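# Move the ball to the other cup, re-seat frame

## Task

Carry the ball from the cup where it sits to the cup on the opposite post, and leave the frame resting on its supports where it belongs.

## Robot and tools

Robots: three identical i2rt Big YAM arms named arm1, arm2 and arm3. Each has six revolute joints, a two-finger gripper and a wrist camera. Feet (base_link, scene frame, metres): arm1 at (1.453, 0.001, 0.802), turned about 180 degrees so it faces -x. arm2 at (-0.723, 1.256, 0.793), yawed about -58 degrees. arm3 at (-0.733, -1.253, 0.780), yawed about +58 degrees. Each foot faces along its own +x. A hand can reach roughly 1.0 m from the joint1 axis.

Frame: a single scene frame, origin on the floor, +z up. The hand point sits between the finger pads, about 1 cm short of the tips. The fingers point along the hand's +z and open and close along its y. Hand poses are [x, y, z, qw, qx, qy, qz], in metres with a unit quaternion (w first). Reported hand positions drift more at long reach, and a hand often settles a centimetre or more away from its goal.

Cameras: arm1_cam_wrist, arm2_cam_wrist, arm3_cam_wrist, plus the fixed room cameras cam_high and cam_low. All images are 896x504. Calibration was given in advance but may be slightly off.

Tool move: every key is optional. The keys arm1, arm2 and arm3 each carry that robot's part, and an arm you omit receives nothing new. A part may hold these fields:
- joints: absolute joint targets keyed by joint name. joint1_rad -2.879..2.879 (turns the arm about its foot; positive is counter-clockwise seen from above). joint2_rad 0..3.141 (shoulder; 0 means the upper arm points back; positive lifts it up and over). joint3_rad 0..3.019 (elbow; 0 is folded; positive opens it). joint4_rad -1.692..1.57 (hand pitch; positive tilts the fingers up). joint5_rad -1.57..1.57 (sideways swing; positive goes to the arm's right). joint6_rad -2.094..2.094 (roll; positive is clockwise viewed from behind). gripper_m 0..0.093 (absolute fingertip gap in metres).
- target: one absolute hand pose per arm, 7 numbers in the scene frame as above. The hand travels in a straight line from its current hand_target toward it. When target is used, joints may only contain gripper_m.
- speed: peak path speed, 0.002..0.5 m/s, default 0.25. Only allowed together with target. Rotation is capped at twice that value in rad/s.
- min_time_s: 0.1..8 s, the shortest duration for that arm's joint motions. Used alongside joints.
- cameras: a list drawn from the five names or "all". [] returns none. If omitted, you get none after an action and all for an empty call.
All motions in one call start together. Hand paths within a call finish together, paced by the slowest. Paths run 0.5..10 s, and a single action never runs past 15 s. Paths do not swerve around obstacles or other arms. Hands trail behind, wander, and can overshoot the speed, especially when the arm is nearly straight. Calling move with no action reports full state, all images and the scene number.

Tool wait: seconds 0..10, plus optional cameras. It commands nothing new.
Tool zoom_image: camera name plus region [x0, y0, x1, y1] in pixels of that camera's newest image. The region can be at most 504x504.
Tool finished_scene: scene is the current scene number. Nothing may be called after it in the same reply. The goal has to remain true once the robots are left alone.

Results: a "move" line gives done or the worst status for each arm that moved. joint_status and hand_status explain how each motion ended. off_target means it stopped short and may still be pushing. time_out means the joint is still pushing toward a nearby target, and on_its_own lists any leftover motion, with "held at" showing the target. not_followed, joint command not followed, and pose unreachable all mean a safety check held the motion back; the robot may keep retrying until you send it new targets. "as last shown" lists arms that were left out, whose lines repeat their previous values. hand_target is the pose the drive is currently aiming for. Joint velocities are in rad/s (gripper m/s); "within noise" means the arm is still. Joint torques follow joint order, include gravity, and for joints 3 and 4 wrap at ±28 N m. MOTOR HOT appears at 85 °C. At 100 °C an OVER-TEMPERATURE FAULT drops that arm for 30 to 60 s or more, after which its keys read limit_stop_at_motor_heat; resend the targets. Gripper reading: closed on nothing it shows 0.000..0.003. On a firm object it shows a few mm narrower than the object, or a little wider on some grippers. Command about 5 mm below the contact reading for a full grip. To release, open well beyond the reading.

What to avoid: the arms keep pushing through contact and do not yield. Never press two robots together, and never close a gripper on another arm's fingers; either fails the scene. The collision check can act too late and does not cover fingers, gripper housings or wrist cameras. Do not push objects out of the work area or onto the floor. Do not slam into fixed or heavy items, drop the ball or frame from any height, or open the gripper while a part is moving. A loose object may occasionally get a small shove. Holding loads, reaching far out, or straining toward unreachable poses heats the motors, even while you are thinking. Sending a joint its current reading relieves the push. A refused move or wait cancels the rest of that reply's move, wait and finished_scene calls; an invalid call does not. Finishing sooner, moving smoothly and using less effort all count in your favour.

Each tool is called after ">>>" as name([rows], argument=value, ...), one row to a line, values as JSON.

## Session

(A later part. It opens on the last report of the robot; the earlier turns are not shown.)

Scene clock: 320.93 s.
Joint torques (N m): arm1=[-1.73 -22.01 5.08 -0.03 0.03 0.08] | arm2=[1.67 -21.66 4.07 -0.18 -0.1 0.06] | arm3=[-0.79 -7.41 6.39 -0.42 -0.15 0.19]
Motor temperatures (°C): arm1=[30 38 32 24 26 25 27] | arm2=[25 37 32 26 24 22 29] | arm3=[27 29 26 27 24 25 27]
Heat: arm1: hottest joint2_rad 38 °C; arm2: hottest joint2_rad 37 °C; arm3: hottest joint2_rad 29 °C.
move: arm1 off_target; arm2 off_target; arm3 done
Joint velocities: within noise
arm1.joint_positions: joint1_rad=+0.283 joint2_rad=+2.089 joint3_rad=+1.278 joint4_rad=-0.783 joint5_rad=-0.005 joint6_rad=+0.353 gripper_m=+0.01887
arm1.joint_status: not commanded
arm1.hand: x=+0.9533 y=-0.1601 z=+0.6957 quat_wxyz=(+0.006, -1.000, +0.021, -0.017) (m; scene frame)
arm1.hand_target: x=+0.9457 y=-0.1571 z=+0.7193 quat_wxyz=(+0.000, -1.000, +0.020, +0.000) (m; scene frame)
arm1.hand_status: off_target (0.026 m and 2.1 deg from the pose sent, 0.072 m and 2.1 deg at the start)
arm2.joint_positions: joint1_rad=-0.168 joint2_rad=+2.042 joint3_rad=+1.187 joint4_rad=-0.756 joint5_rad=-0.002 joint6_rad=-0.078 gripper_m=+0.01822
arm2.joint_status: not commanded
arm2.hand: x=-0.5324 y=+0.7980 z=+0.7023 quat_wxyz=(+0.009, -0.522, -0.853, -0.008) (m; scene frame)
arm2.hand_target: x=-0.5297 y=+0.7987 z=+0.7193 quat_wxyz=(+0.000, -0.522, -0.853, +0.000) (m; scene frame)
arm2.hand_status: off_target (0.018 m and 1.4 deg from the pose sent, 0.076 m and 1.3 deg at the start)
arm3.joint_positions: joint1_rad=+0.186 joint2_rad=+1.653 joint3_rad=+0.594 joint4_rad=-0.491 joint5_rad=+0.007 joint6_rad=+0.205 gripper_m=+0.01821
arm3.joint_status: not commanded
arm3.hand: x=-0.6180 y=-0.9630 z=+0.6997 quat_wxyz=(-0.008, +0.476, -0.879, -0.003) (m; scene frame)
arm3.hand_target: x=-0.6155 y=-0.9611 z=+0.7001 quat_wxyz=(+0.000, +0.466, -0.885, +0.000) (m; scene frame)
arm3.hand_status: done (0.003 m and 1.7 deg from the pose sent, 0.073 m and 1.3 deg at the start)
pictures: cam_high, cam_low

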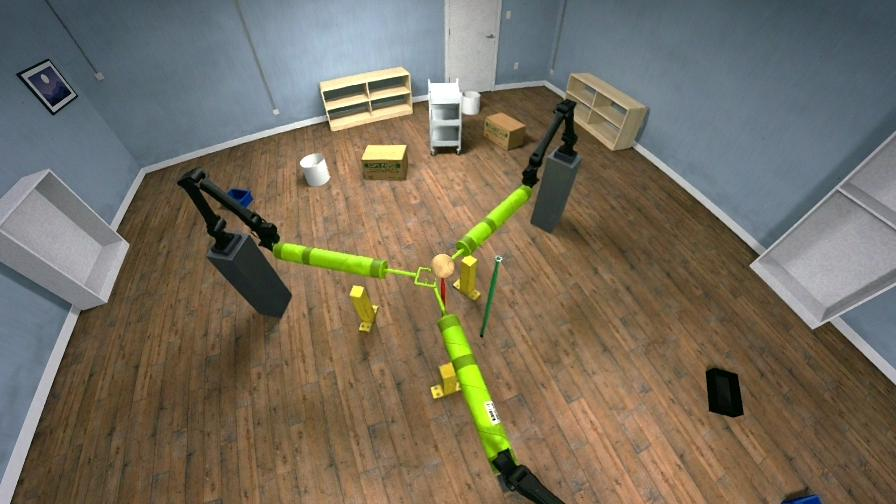

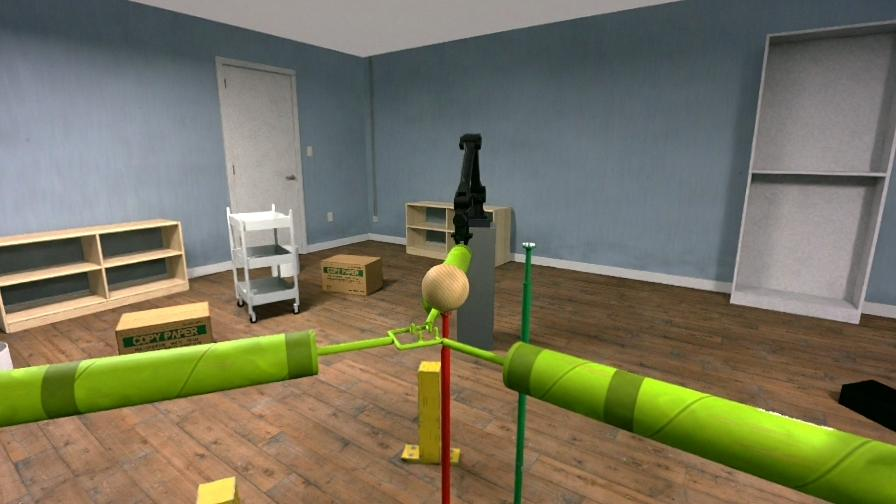

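>>> zoom_image(camera="cam_high", region=[410, 260, 450, 300])

>>> zoom_image(camera="cam_low", region=[400, 300, 460, 360])

Scaled by 12.600 from the camera's 896x504 image, which has a finer 1280x720 frame.

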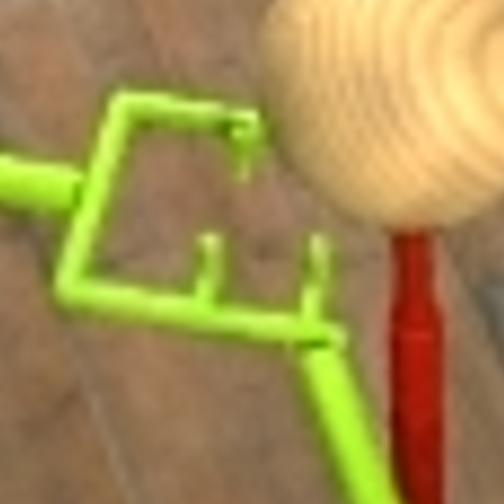

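Scaled by 8.400 from the camera's 896x504 image, which has a finer 1280x720 frame.

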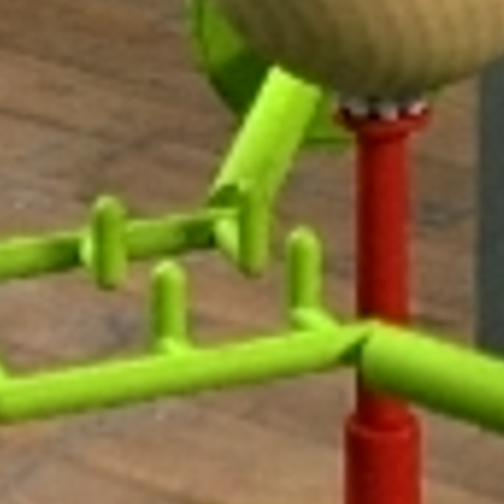

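>>> move(arm1={"target":[0.9796,-0.1097,0.72,0,1,-0.02,0],"speed":0.08}, arm2={"target":[-0.4957,0.8461,0.72,0,0.5225,0.8526,0],"speed":0.08}, arm3={"target":[-0.5815,-0.9137,0.70,0,-0.466,0.885,0],"speed":0.08}, cameras=["cam_high","cam_low"])

>>> zoom_image(camera="cam_high", region=[420, 250, 470, 300])

>>> zoom_image(camera="cam_low", region=[410, 300, 470, 360])

Scene clock: 380.77 s.
Joint torques (N m): arm1=[-1.9 -20.07 4.66 0.05 -0.03 0.08] | arm2=[1.79 -20.48 3.81 -0.17 -0.03 0.07] | arm3=[-0.73 -9.29 7.1 -0.47 -0.17 0.2]
Motor temperatures (°C): arm1=[30 45 32 24 25 25 27] | arm2=[25 38 30 26 23 22 30] | arm3=[27 28 29 27 24 25 27]
Heat: arm1: hottest joint2_rad 45 °C; arm2: hottest joint2_rad 38 °C; arm3: hottest joint3_rad 29 °C.
move: arm1 off_target; arm2 off_target; arm3 done
Joint velocities: within noise
arm1.joint_positions: joint1_rad=+0.212 joint2_rad=+2.004 joint3_rad=+1.126 joint4_rad=-0.714 joint5_rad=-0.004 joint6_rad=+0.281 gripper_m=+0.01887
arm1.joint_status: not commanded
arm1.hand: x=+0.9866 y=-0.1135 z=+0.6991 quat_wxyz=(+0.005, -1.000, +0.020, -0.017) (m; scene frame)
arm1.hand_target: x=+0.9796 y=-0.1097 z=+0.7194 quat_wxyz=(+0.000, -1.000, +0.020, +0.000) (m; scene frame)
arm1.hand_status: off_target (0.022 m and 2.0 deg from the pose sent, 0.062 m and 2.1 deg at the start)
arm2.joint_positions: joint1_rad=-0.063 joint2_rad=+1.989 joint3_rad=+1.096 joint4_rad=-0.716 joint5_rad=-0.005 joint6_rad=+0.027 gripper_m=+0.01822
arm2.joint_status: not commanded
arm2.hand: x=-0.4982 y=+0.8444 z=+0.7042 quat_wxyz=(+0.009, -0.522, -0.853, -0.007) (m; scene frame)
arm2.hand_target: x=-0.4958 y=+0.8461 z=+0.7194 quat_wxyz=(+0.000, -0.523, -0.853, +0.000) (m; scene frame)
arm2.hand_status: off_target (0.016 m and 1.3 deg from the pose sent, 0.063 m and 1.4 deg at the start)
arm3.joint_positions: joint1_rad=+0.149 joint2_rad=+1.753 joint3_rad=+0.753 joint4_rad=-0.552 joint5_rad=+0.007 joint6_rad=+0.167 gripper_m=+0.01821
arm3.joint_status: not commanded
arm3.hand: x=-0.5848 y=-0.9163 z=+0.6994 quat_wxyz=(-0.008, +0.476, -0.879, -0.002) (m; scene frame)
arm3.hand_target: x=-0.5816 y=-0.9138 z=+0.6999 quat_wxyz=(+0.000, +0.466, -0.885, +0.000) (m; scene frame)
arm3.hand_status: done (0.004 m and 1.7 deg from the pose sent, 0.061 m and 1.7 deg at the start)
pictures: cam_high, cam_low

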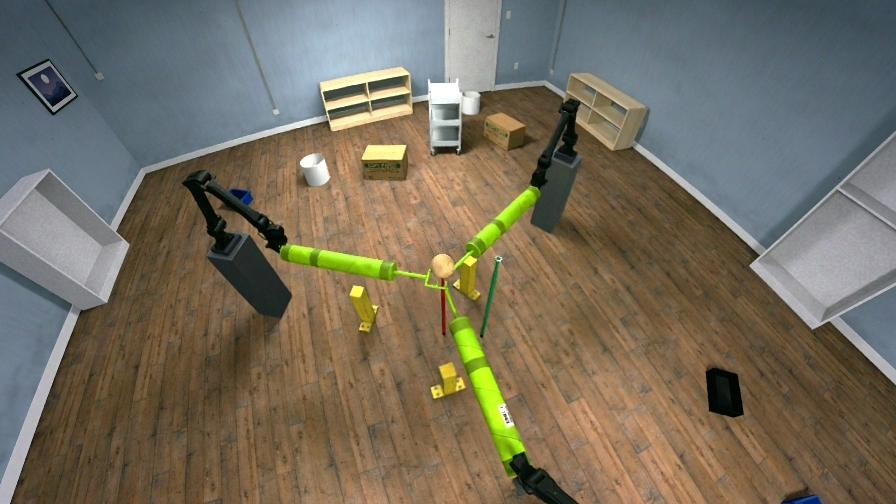

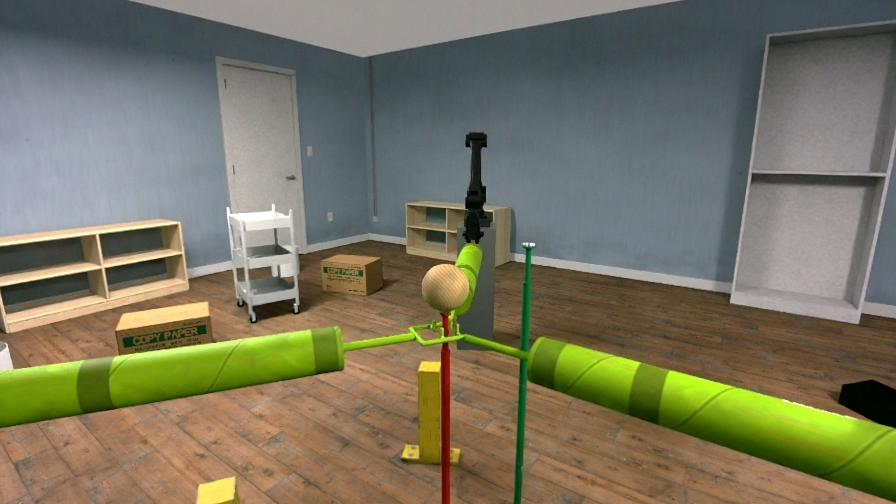

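Scaled by 10.080 from the camera's 896x504 image, which has a finer 1280x720 frame.

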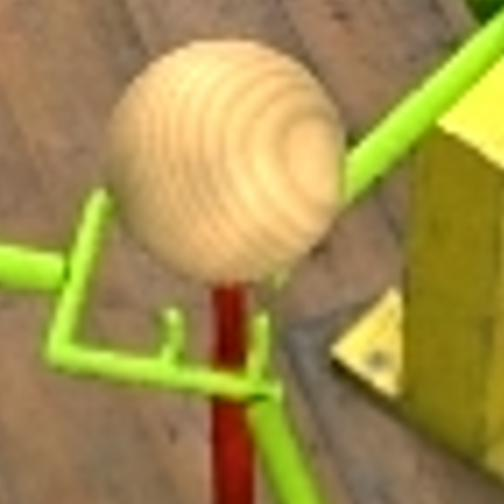

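Scaled by 8.400 from the camera's 896x504 image, which has a finer 1280x720 frame.

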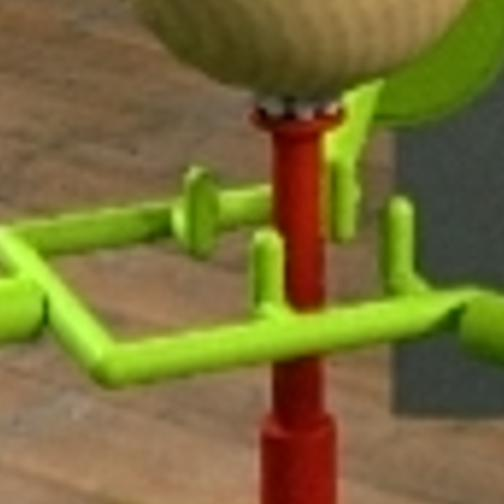

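>>> move(arm1={"target":[0.9766,-0.1063,0.733,0,1,-0.02,0],"speed":0.06}, arm2={"target":[-0.4987,0.8495,0.733,0,0.5225,0.8526,0],"speed":0.06}, arm3={"target":[-0.5845,-0.9103,0.713,0,-0.466,0.885,0],"speed":0.06}, cameras=["cam_high","cam_low"])

>>> zoom_image(camera="cam_low", region=[420, 300, 470, 350])

>>> zoom_image(camera="cam_high", region=[420, 260, 460, 300])

Scene clock: 406.47 s.
Joint torques (N m): arm1=[-2.08 -20.01 5.63 -0.57 -0.03 0.05] | arm2=[1.61 -20.48 4.08 -0.73 -0.02 0.04] | arm3=[0.21 -11.58 6.8 -0.84 -0.07 0.32]
Motor temperatures (°C): arm1=[30 44 32 24 25 25 27] | arm2=[25 41 30 26 23 22 30] | arm3=[27 29 29 27 23 25 28]
Heat: arm1: hottest joint2_rad 44 °C; arm2: hottest joint2_rad 41 °C; arm3: hottest joint2_rad 29 °C.
move: arm1 off_target; arm2 off_target; arm3 off_target
Joint velocities: within noise
arm1.joint_positions: joint1_rad=+0.206 joint2_rad=+1.983 joint3_rad=+1.126 joint4_rad=-0.731 joint5_rad=-0.004 joint6_rad=+0.276 gripper_m=+0.01887
arm1.joint_status: not commanded
arm1.hand: x=+0.9855 y=-0.1110 z=+0.7088 quat_wxyz=(+0.005, -1.000, +0.020, -0.015) (m; scene frame)
arm1.hand_target: x=+0.9767 y=-0.1063 z=+0.7323 quat_wxyz=(+0.000, -1.000, +0.020, +0.000) (m; scene frame)
arm1.hand_status: off_target (0.026 m and 1.8 deg from the pose sent, 0.036 m and 2.0 deg at the start)
arm2.joint_positions: joint1_rad=-0.063 joint2_rad=+1.959 joint3_rad=+1.085 joint4_rad=-0.723 joint5_rad=-0.005 joint6_rad=+0.027 gripper_m=+0.01822
arm2.joint_status: not commanded
arm2.hand: x=-0.4989 y=+0.8456 z=+0.7151 quat_wxyz=(+0.004, -0.522, -0.853, -0.004) (m; scene frame)
arm2.hand_target: x=-0.4988 y=+0.8494 z=+0.7321 quat_wxyz=(+0.000, -0.523, -0.853, +0.000) (m; scene frame)
arm2.hand_status: off_target (0.018 m and 0.6 deg from the pose sent, 0.029 m and 1.3 deg at the start)
arm3.joint_positions: joint1_rad=+0.149 joint2_rad=+1.753 joint3_rad=+0.768 joint4_rad=-0.584 joint5_rad=+0.005 joint6_rad=+0.167 gripper_m=+0.01821
arm3.joint_status: not commanded
arm3.hand: x=-0.5850 y=-0.9157 z=+0.7024 quat_wxyz=(+0.000, +0.476, -0.879, +0.002) (m; scene frame)
arm3.hand_target: x=-0.5846 y=-0.9104 z=+0.7128 quat_wxyz=(+0.000, +0.466, -0.885, +0.000) (m; scene frame)
arm3.hand_status: off_target (0.012 m and 1.4 deg from the pose sent, 0.015 m and 1.6 deg at the start)
pictures: cam_high, cam_low

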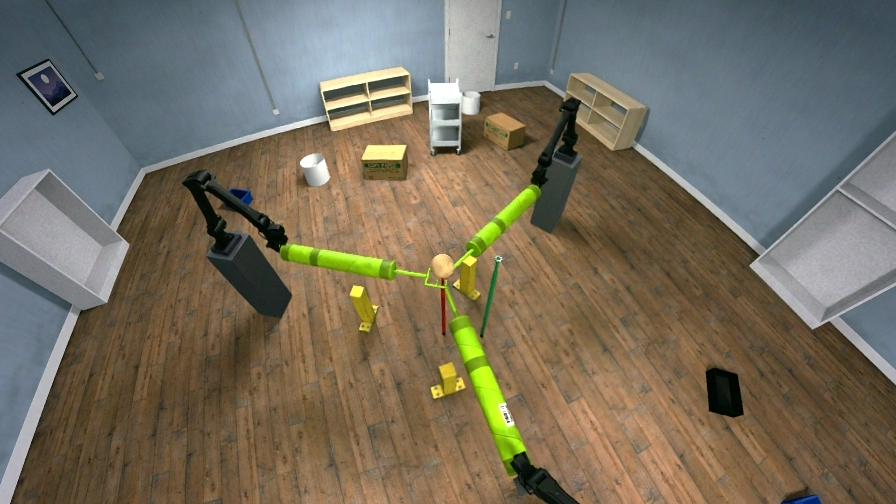

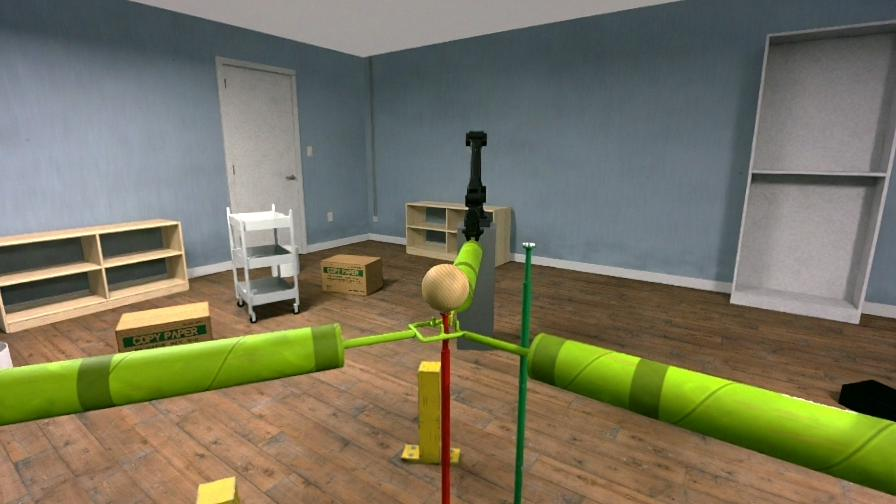

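Scaled by 10.080 from the camera's 896x504 image, which has a finer 1280x720 frame.

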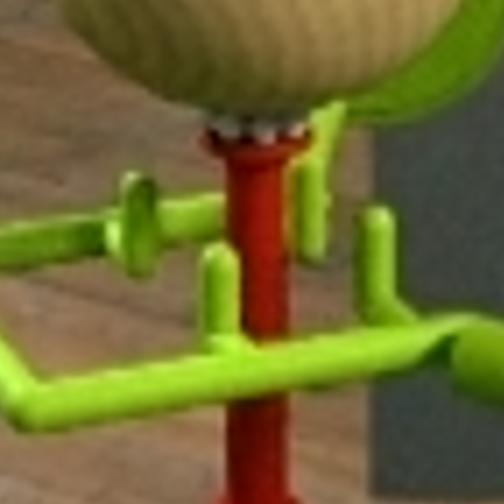

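Scaled by 12.600 from the camera's 896x504 image, which has a finer 1280x720 frame.

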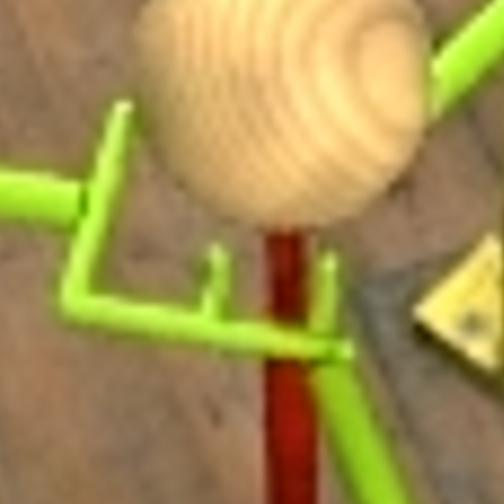

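>>> move(arm1={"target":[0.9721,-0.1033,0.734,0,1,-0.02,0],"speed":0.06}, arm2={"target":[-0.5032,0.8525,0.734,0,0.5225,0.8526,0],"speed":0.06}, arm3={"target":[-0.589,-0.9073,0.722,0,-0.466,0.885,0],"speed":0.06}, cameras=["cam_high","cam_low"])

>>> zoom_image(camera="cam_low", region=[420, 300, 470, 350])

>>> zoom_image(camera="cam_high", region=[420, 260, 460, 300])

Scene clock: 418.77 s.
Joint torques (N m): arm1=[-1.96 -19.72 6.58 -0.83 -0.04 0.06] | arm2=[1.08 -20.25 3.89 -0.61 -0.01 -0.01] | arm3=[0.97 -12.1 6.72 -1.02 -0.02 0.43]
Motor temperatures (°C): arm1=[30 41 32 24 25 25 27] | arm2=[25 41 30 26 23 21 30] | arm3=[27 29 29 27 23 25 28]
Heat: arm1: hottest joint2_rad 41 °C; arm2: hottest joint2_rad 41 °C; arm3: hottest joint2_rad 29 °C.
move: arm1 off_target; arm2 off_target; arm3 off_target
Joint velocities: within noise
arm1.joint_positions: joint1_rad=+0.197 joint2_rad=+1.983 joint3_rad=+1.126 joint4_rad=-0.733 joint5_rad=-0.004 joint6_rad=+0.266 gripper_m=+0.01887
arm1.joint_status: not commanded
arm1.hand: x=+0.9847 y=-0.1066 z=+0.7089 quat_wxyz=(+0.005, -1.000, +0.020, -0.015) (m; scene frame)
arm1.hand_target: x=+0.9724 y=-0.1033 z=+0.7335 quat_wxyz=(+0.000, -1.000, +0.020, +0.000) (m; scene frame)
arm1.hand_status: off_target (0.028 m and 1.8 deg from the pose sent, 0.030 m and 1.8 deg at the start)
arm2.joint_positions: joint1_rad=-0.063 joint2_rad=+1.947 joint3_rad=+1.073 joint4_rad=-0.723 joint5_rad=-0.005 joint6_rad=+0.027 gripper_m=+0.01822
arm2.joint_status: not commanded
arm2.hand: x=-0.5007 y=+0.8490 z=+0.7175 quat_wxyz=(+0.004, -0.522, -0.853, -0.004) (m; scene frame)
arm2.hand_target: x=-0.5032 y=+0.8523 z=+0.7331 quat_wxyz=(+0.000, -0.523, -0.853, +0.000) (m; scene frame)
arm2.hand_status: off_target (0.017 m and 0.6 deg from the pose sent, 0.021 m and 0.6 deg at the start)
arm3.joint_positions: joint1_rad=+0.154 joint2_rad=+1.740 joint3_rad=+0.778 joint4_rad=-0.607 joint5_rad=+0.003 joint6_rad=+0.171 gripper_m=+0.01821
arm3.joint_status: not commanded
arm3.hand: x=-0.5859 y=-0.9124 z=+0.7091 quat_wxyz=(+0.000, +0.477, -0.879, +0.001) (m; scene frame)
arm3.hand_target: x=-0.5890 y=-0.9075 z=+0.7215 quat_wxyz=(+0.000, +0.466, -0.885, +0.000) (m; scene frame)
arm3.hand_status: off_target (0.014 m and 1.4 deg from the pose sent, 0.022 m and 1.4 deg at the start)
pictures: cam_high, cam_low

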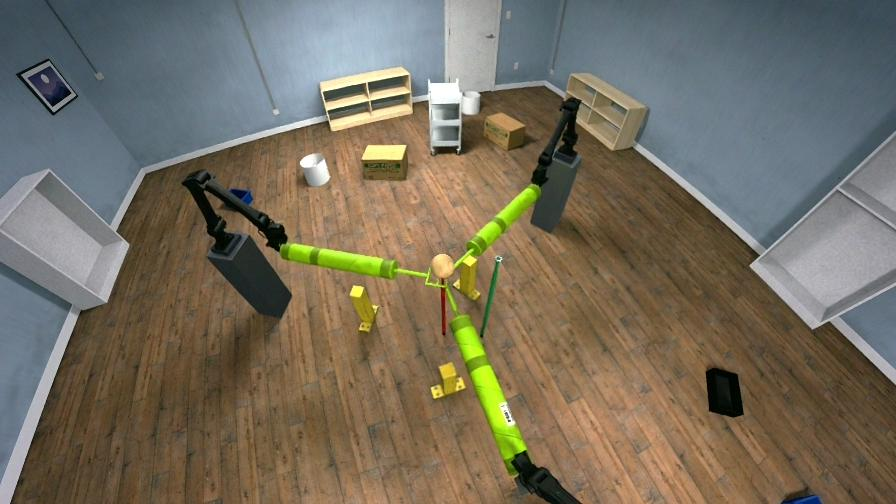

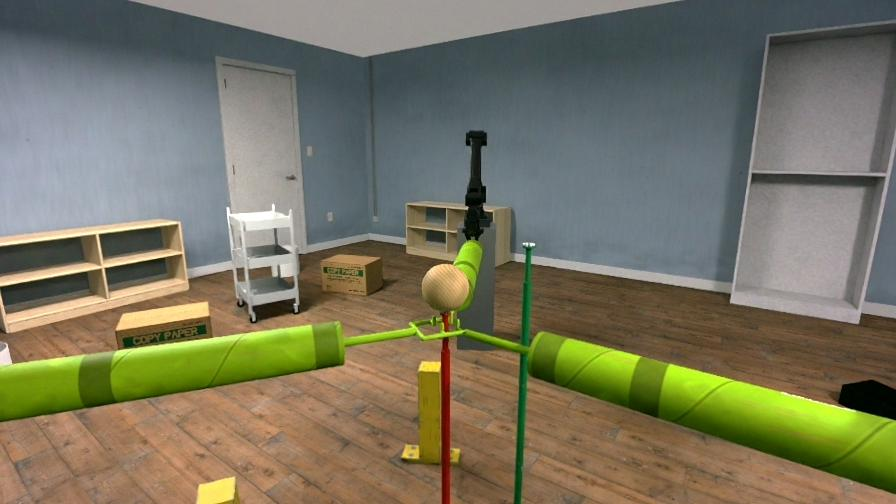

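Scaled by 10.080 from the camera's 896x504 image, which has a finer 1280x720 frame.

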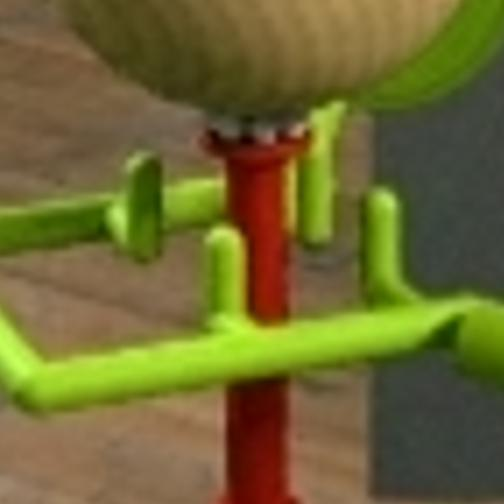

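Scaled by 12.600 from the camera's 896x504 image, which has a finer 1280x720 frame.

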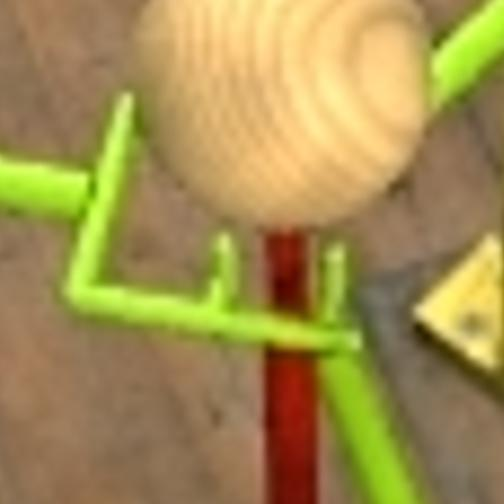

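>>> move(arm1={"target":[0.9661,-0.1033,0.735,0,1,-0.02,0],"speed":0.06}, arm2={"target":[-0.5092,0.8525,0.735,0,0.5225,0.8526,0],"speed":0.06}, arm3={"target":[-0.595,-0.9073,0.725,0,-0.466,0.885,0],"speed":0.06}, cameras=["cam_high","cam_low"])

>>> zoom_image(camera="cam_low", region=[420, 300, 470, 350])

>>> zoom_image(camera="cam_high", region=[420, 260, 460, 300])

Scene clock: 430.67 s.
Joint torques (N m): arm1=[-2.08 -19.25 7.41 -0.91 -0.03 0.04] | arm2=[0.38 -20.01 3.89 -0.57 -0.01 -0.12] | arm3=[1.03 -12.16 6.41 -0.99 -0.04 0.42]
Motor temperatures (°C): arm1=[30 39 33 24 25 25 27] | arm2=[25 42 29 26 23 21 30] | arm3=[27 30 30 27 23 25 28]
Heat: arm1: hottest joint2_rad 39 °C; arm2: hottest joint2_rad 42 °C; arm3: hottest joint2_rad 30 °C.
move: arm1 off_target; arm2 off_target; arm3 off_target
Joint velocities: within noise
arm1.joint_positions: joint1_rad=+0.196 joint2_rad=+1.983 joint3_rad=+1.136 joint4_rad=-0.741 joint5_rad=-0.004 joint6_rad=+0.266 gripper_m=+0.01887
arm1.joint_status: not commanded
arm1.hand: x=+0.9815 y=-0.1068 z=+0.7112 quat_wxyz=(+0.005, -1.000, +0.021, -0.014) (m; scene frame)
arm1.hand_target: x=+0.9667 y=-0.1032 z=+0.7346 quat_wxyz=(+0.000, -1.000, +0.020, +0.000) (m; scene frame)
arm1.hand_status: off_target (0.029 m and 1.7 deg from the pose sent, 0.032 m and 1.8 deg at the start)
arm2.joint_positions: joint1_rad=-0.066 joint2_rad=+1.939 joint3_rad=+1.064 joint4_rad=-0.723 joint5_rad=-0.005 joint6_rad=+0.027 gripper_m=+0.01822
arm2.joint_status: not commanded
arm2.hand: x=-0.5035 y=+0.8510 z=+0.7190 quat_wxyz=(+0.004, -0.523, -0.852, -0.004) (m; scene frame)
arm2.hand_target: x=-0.5090 y=+0.8525 z=+0.7342 quat_wxyz=(+0.000, -0.522, -0.853, +0.000) (m; scene frame)
arm2.hand_status: off_target (0.017 m and 0.7 deg from the pose sent, 0.020 m and 0.6 deg at the start)
arm3.joint_positions: joint1_rad=+0.169 joint2_rad=+1.729 joint3_rad=+0.778 joint4_rad=-0.613 joint5_rad=+0.004 joint6_rad=+0.187 gripper_m=+0.01821
arm3.joint_status: not commanded
arm3.hand: x=-0.5906 y=-0.9098 z=+0.7129 quat_wxyz=(-0.002, +0.476, -0.879, +0.000) (m; scene frame)
arm3.hand_target: x=-0.5949 y=-0.9074 z=+0.7246 quat_wxyz=(+0.000, +0.466, -0.885, +0.000) (m; scene frame)
arm3.hand_status: off_target (0.013 m and 1.4 deg from the pose sent, 0.019 m and 1.4 deg at the start)
pictures: cam_high, cam_low

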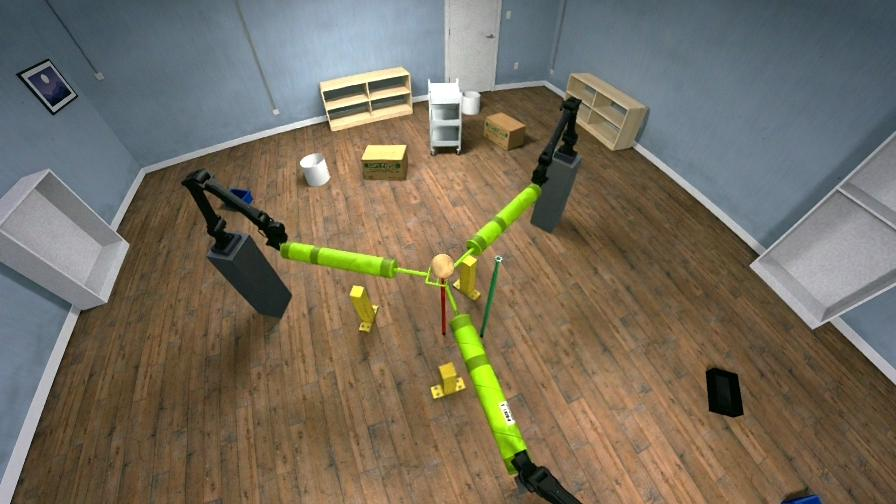

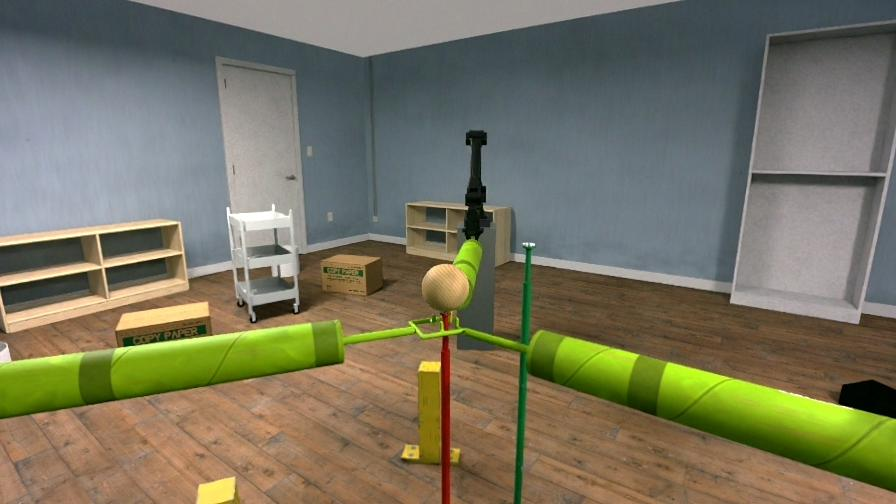

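Scaled by 10.080 from the camera's 896x504 image, which has a finer 1280x720 frame.

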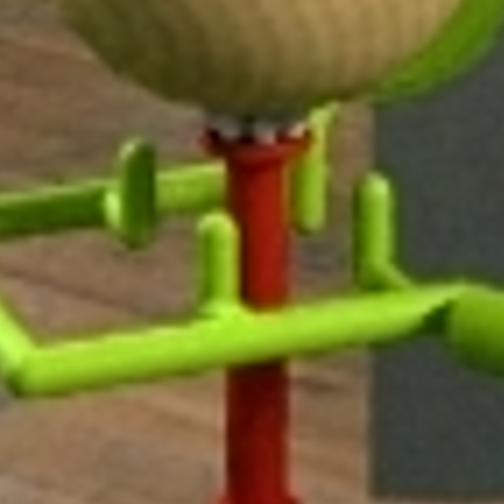

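Scaled by 12.600 from the camera's 896x504 image, which has a finer 1280x720 frame.

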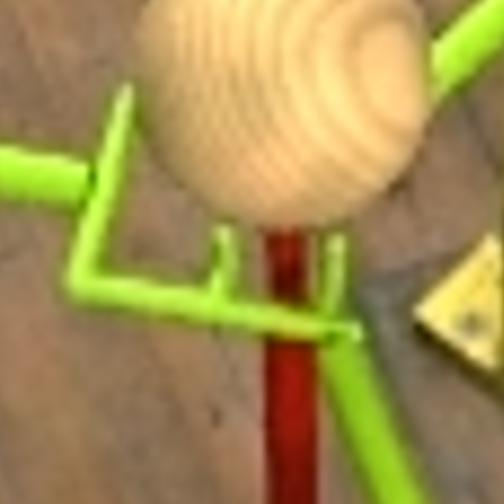

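>>> move(arm1={"target":[0.9661,-0.1033,0.77,0,1,-0.02,0],"speed":0.05}, arm2={"target":[-0.5092,0.8525,0.768,0,0.5225,0.8526,0],"speed":0.05}, arm3={"target":[-0.595,-0.9073,0.761,0,-0.466,0.885,0],"speed":0.05}, cameras=["cam_high","cam_low"])

>>> zoom_image(camera="cam_low", region=[410, 260, 480, 340])

>>> zoom_image(camera="cam_high", region=[420, 240, 470, 290])

Scene clock: 440.03 s.
Joint torques (N m): arm1=[-1.79 -20.13 7.99 -1.36 -0.05 0.08] | arm2=[0.62 -19.78 5.48 -1.26 -0.07 -0.12] | arm3=[0.73 -12.1 7.51 -1.39 -0.06 0.39]
Motor temperatures (°C): arm1=[30 38 33 24 25 25 27] | arm2=[25 41 30 26 23 21 30] | arm3=[27 30 30 27 23 25 28]
Heat: arm1: hottest joint2_rad 38 °C; arm2: hottest joint2_rad 41 °C; arm3: hottest joint2_rad 30 °C.
move: arm1 off_target; arm2 off_target; arm3 off_target
Joint velocities: within noise
arm1.joint_positions: joint1_rad=+0.192 joint2_rad=+1.932 joint3_rad=+1.151 joint4_rad=-0.810 joint5_rad=-0.004 joint6_rad=+0.261 gripper_m=+0.01887
arm1.joint_status: not commanded
arm1.hand: x=+0.9798 y=-0.1053 z=+0.7391 quat_wxyz=(+0.005, -1.000, +0.020, -0.016) (m; scene frame)
arm1.hand_target: x=+0.9668 y=-0.1031 z=+0.7691 quat_wxyz=(+0.000, -1.000, +0.020, +0.000) (m; scene frame)
arm1.hand_status: off_target (0.034 m and 1.9 deg from the pose sent, 0.061 m and 1.7 deg at the start)
arm2.joint_positions: joint1_rad=-0.069 joint2_rad=+1.876 joint3_rad=+1.064 joint4_rad=-0.784 joint5_rad=-0.003 joint6_rad=+0.027 gripper_m=+0.01822
arm2.joint_status: not commanded
arm2.hand: x=-0.5063 y=+0.8528 z=+0.7467 quat_wxyz=(+0.003, -0.524, -0.851, -0.003) (m; scene frame)
arm2.hand_target: x=-0.5092 y=+0.8525 z=+0.7670 quat_wxyz=(+0.000, -0.523, -0.853, +0.000) (m; scene frame)
arm2.hand_status: off_target (0.021 m and 0.6 deg from the pose sent, 0.049 m and 0.7 deg at the start)
arm3.joint_positions: joint1_rad=+0.172 joint2_rad=+1.648 joint3_rad=+0.797 joint4_rad=-0.713 joint5_rad=+0.005 joint6_rad=+0.189 gripper_m=+0.01821
arm3.joint_status: not commanded
arm3.hand: x=-0.5915 y=-0.9089 z=+0.7456 quat_wxyz=(-0.002, +0.477, -0.879, +0.000) (m; scene frame)
arm3.hand_target: x=-0.5949 y=-0.9073 z=+0.7604 quat_wxyz=(+0.000, +0.466, -0.885, +0.000) (m; scene frame)
arm3.hand_status: off_target (0.016 m and 1.5 deg from the pose sent, 0.048 m and 1.4 deg at the start)
pictures: cam_high, cam_low

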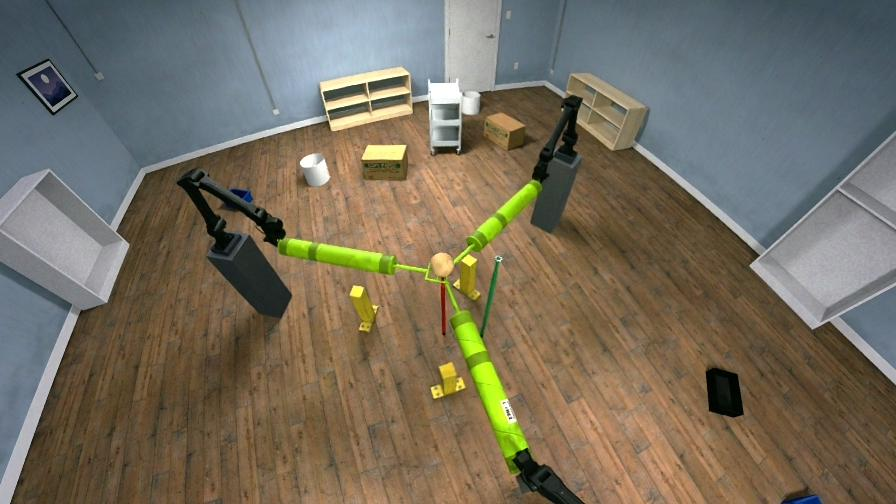

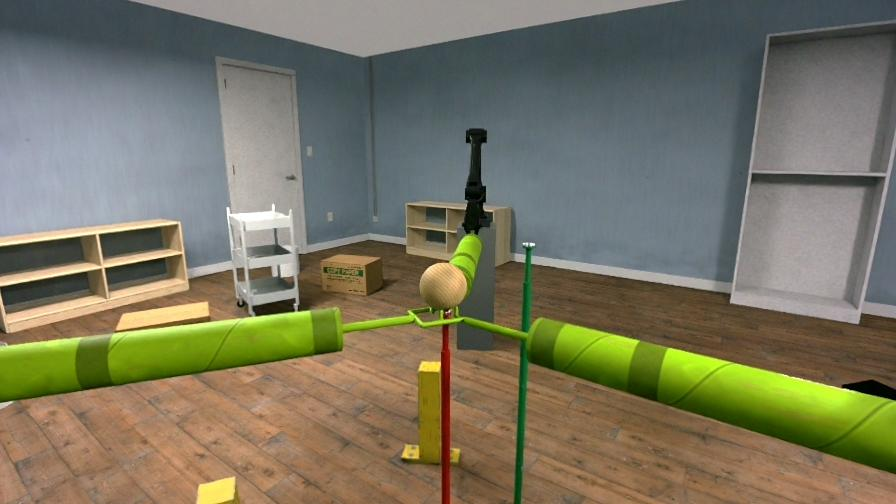

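Scaled by 6.300 from the camera's 896x504 image, which has a finer 1280x720 frame.

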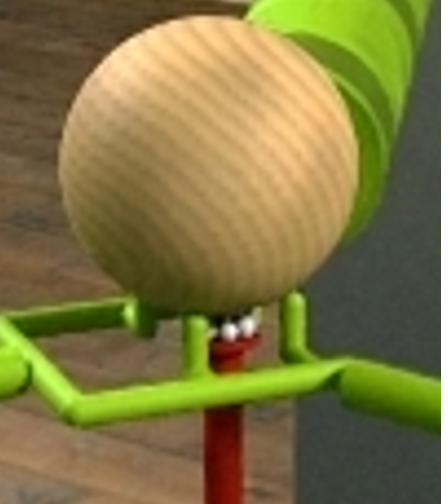

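Scaled by 10.080 from the camera's 896x504 image, which has a finer 1280x720 frame.

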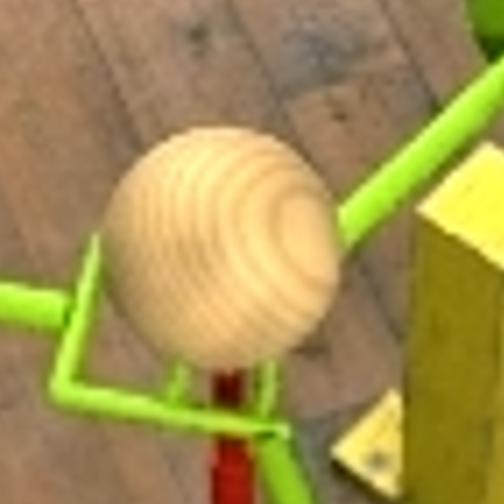

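>>> move(arm1={"target":[0.9661,-0.1033,0.96,0,1,-0.02,0],"speed":0.1}, arm2={"target":[-0.5092,0.8525,0.955,0,0.5225,0.8526,0],"speed":0.1}, arm3={"target":[-0.595,-0.9073,0.945,0,-0.466,0.885,0],"speed":0.1}, cameras=["cam_high","cam_low"])

>>> zoom_image(camera="cam_low", region=[400, 180, 560, 300])

>>> zoom_image(camera="cam_high", region=[400, 210, 520, 310])

Scene clock: 451.23 s.
Joint torques (N m): arm1=[-1.61 -18.67 12.21 -1.66 -0.05 0.09] | arm2=[1.26 -18.37 10.65 -1.74 -0.12 -0.07] | arm3=[0.38 -11.28 12.21 -1.96 0.08 0.36]
Motor temperatures (°C): arm1=[30 38 33 24 25 25 28] | arm2=[25 42 31 26 23 21 30] | arm3=[27 30 30 27 23 25 28]
Heat: arm1: hottest joint2_rad 38 °C; arm2: hottest joint2_rad 42 °C; arm3: hottest joint2_rad 30 °C.
move: arm1 off_target; arm2 off_target; arm3 off_target
Joint velocities: within noise
arm1.joint_positions: joint1_rad=+0.188 joint2_rad=+1.695 joint3_rad=+1.351 joint4_rad=-1.269 joint5_rad=-0.004 joint6_rad=+0.258 gripper_m=+0.01887
arm1.joint_status: not commanded
arm1.hand: x=+0.9777 y=-0.1049 z=+0.9165 quat_wxyz=(+0.008, -0.999, +0.021, -0.027) (m; scene frame)
arm1.hand_target: x=+0.9677 y=-0.1031 z=+0.9590 quat_wxyz=(+0.000, -1.000, +0.020, +0.001) (m; scene frame)
arm1.hand_status: off_target (0.045 m and 3.2 deg from the pose sent, 0.221 m and 1.9 deg at the start)
arm2.joint_positions: joint1_rad=-0.077 joint2_rad=+1.630 joint3_rad=+1.255 joint4_rad=-1.248 joint5_rad=-0.002 joint6_rad=+0.021 gripper_m=+0.01822
arm2.joint_status: not commanded
arm2.hand: x=-0.5121 y=+0.8561 z=+0.9173 quat_wxyz=(+0.016, -0.525, -0.851, -0.009) (m; scene frame)
arm2.hand_target: x=-0.5097 y=+0.8533 z=+0.9539 quat_wxyz=(-0.001, -0.523, -0.853, +0.000) (m; scene frame)
arm2.hand_status: off_target (0.038 m and 2.1 deg from the pose sent, 0.208 m and 0.6 deg at the start)
arm3.joint_positions: joint1_rad=+0.177 joint2_rad=+1.379 joint3_rad=+1.033 joint4_rad=-1.235 joint5_rad=+0.001 joint6_rad=+0.193 gripper_m=+0.01821
arm3.joint_status: not commanded
arm3.hand: x=-0.5929 y=-0.9069 z=+0.9156 quat_wxyz=(+0.006, +0.477, -0.879, +0.005) (m; scene frame)
arm3.hand_target: x=-0.5950 y=-0.9076 z=+0.9437 quat_wxyz=(+0.000, +0.466, -0.885, -0.001) (m; scene frame)
arm3.hand_status: off_target (0.029 m and 1.7 deg from the pose sent, 0.199 m and 1.4 deg at the start)
pictures: cam_high, cam_low

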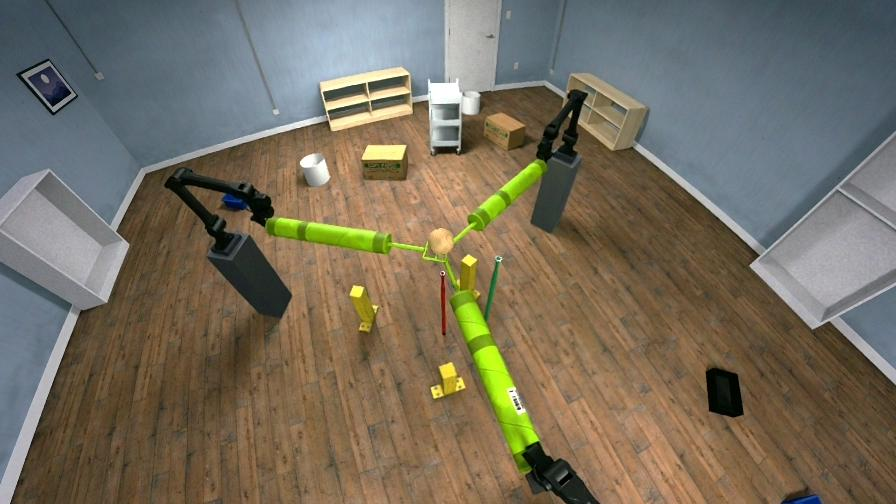

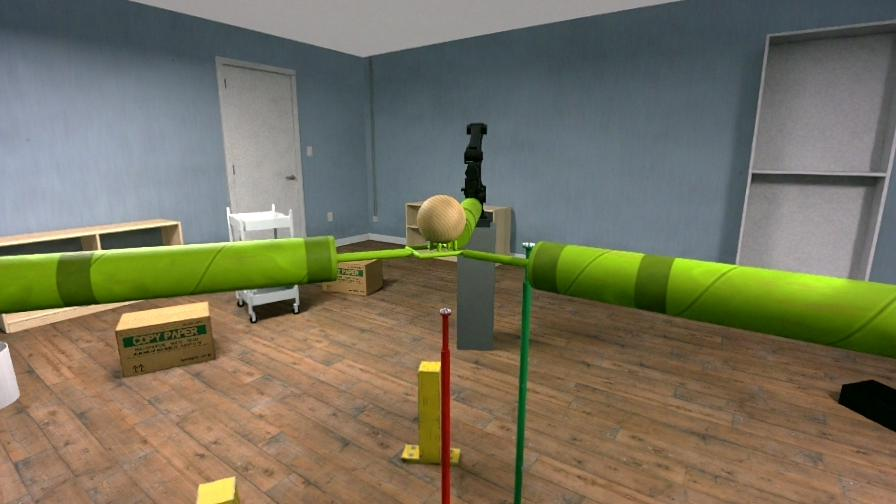

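Scaled by 3.150 from the camera's 896x504 image, which has a finer 1280x720 frame.

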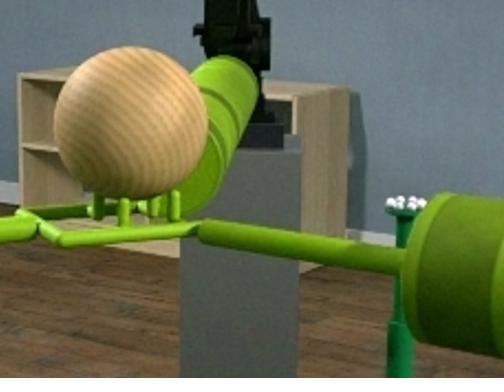

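Scaled by 4.200 from the camera's 896x504 image, which has a finer 1280x720 frame.

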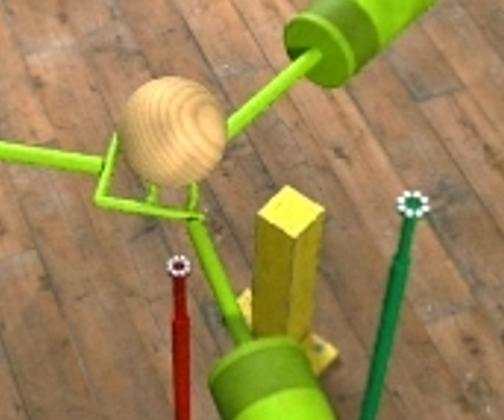

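>>> move(arm1={"target":[1.0611,0.1117,0.98,0,1,-0.02,0],"speed":0.1}, arm2={"target":[-0.4142,1.0675,0.975,0,0.5225,0.8526,0],"speed":0.1}, arm3={"target":[-0.5,-0.6923,0.965,0,-0.466,0.885,0],"speed":0.1}, cameras=["cam_high","cam_low"])

>>> zoom_image(camera="cam_low", region=[460, 180, 560, 280])

>>> zoom_image(camera="cam_high", region=[450, 200, 530, 280])

Scene clock: 475.40 s.
Joint torques (N m): arm1=[-3.02 -15.03 9.54 -0.14 -0.1 -0.06] | arm2=[2.73 -14.1 8.23 -0.34 0.11 0.12] | arm3=[-0.73 -16.62 14.24 -1.37 0.1 0.2]
Motor temperatures (°C): arm1=[30 39 40 24 25 25 28] | arm2=[25 39 38 26 23 21 30] | arm3=[27 30 33 27 23 25 28]
Heat: arm1: hottest joint3_rad 40 °C; arm2: hottest joint2_rad 39 °C; arm3: hottest joint3_rad 33 °C.
move: arm1 off_target; arm2 off_target; arm3 off_target
Joint velocities: within noise
arm1.joint_positions: joint1_rad=-0.288 joint2_rad=+1.461 joint3_rad=+1.166 joint4_rad=-1.325 joint5_rad=-0.007 joint6_rad=-0.218 gripper_m=+0.01887
arm1.joint_status: not commanded
arm1.hand: x=+1.0632 y=+0.1013 z=+0.9536 quat_wxyz=(-0.005, -0.999, +0.021, -0.029) (m; scene frame)
arm1.hand_target: x=+1.0617 y=+0.1113 z=+0.9794 quat_wxyz=(+0.001, -1.000, +0.020, +0.000) (m; scene frame)
arm1.hand_status: off_target (0.028 m and 3.4 deg from the pose sent, 0.241 m and 3.2 deg at the start)
arm2.joint_positions: joint1_rad=+0.433 joint2_rad=+1.370 joint3_rad=+1.078 joint4_rad=-1.338 joint5_rad=-0.015 joint6_rad=+0.529 gripper_m=+0.01822
arm2.joint_status: not commanded
arm2.hand: x=-0.4176 y=+1.0624 z=+0.9557 quat_wxyz=(+0.023, -0.525, -0.851, -0.004) (m; scene frame)
arm2.hand_target: x=-0.4145 y=+1.0674 z=+0.9744 quat_wxyz=(+0.000, -0.523, -0.853, +0.000) (m; scene frame)
arm2.hand_status: off_target (0.020 m and 2.7 deg from the pose sent, 0.240 m and 2.1 deg at the start)
arm3.joint_positions: joint1_rad=+0.175 joint2_rad=+1.945 joint3_rad=+1.824 joint4_rad=-1.460 joint5_rad=+0.001 joint6_rad=+0.193 gripper_m=+0.01821
arm3.joint_status: not commanded
arm3.hand: x=-0.5070 y=-0.6967 z=+0.9409 quat_wxyz=(+0.006, +0.476, -0.879, +0.004) (m; scene frame)
arm3.hand_target: x=-0.5004 y=-0.6931 z=+0.9647 quat_wxyz=(-0.001, +0.466, -0.885, -0.001) (m; scene frame)
arm3.hand_status: off_target (0.025 m and 1.6 deg from the pose sent, 0.239 m and 1.7 deg at the start)
pictures: cam_high, cam_low

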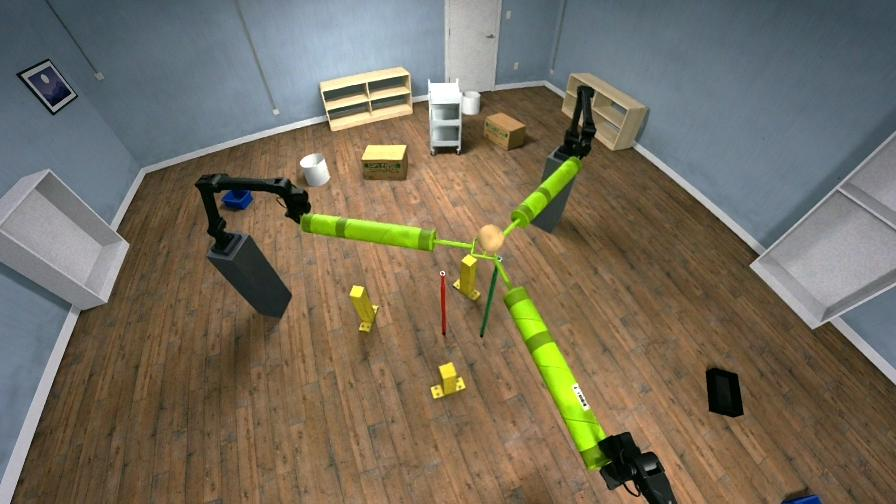

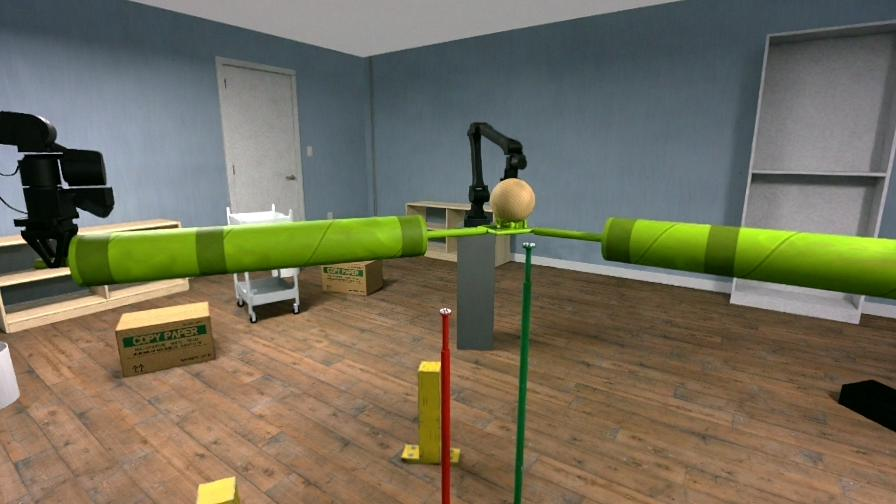

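Scaled by 5.040 from the camera's 896x504 image, which has a finer 1280x720 frame.

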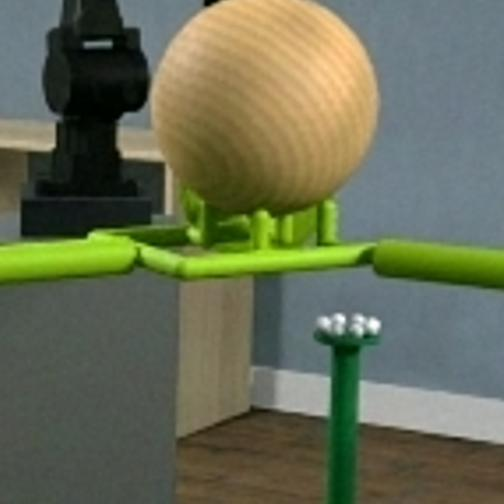

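Scaled by 6.300 from the camera's 896x504 image, which has a finer 1280x720 frame.

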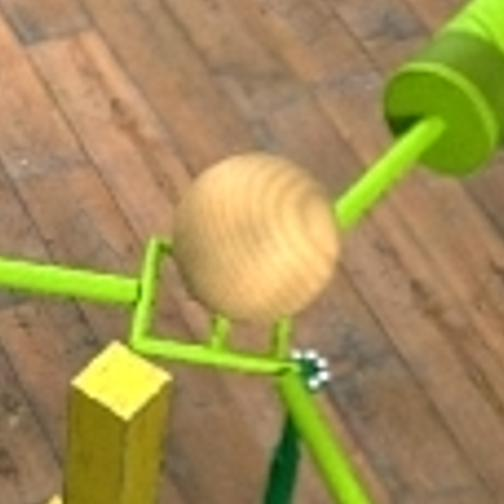

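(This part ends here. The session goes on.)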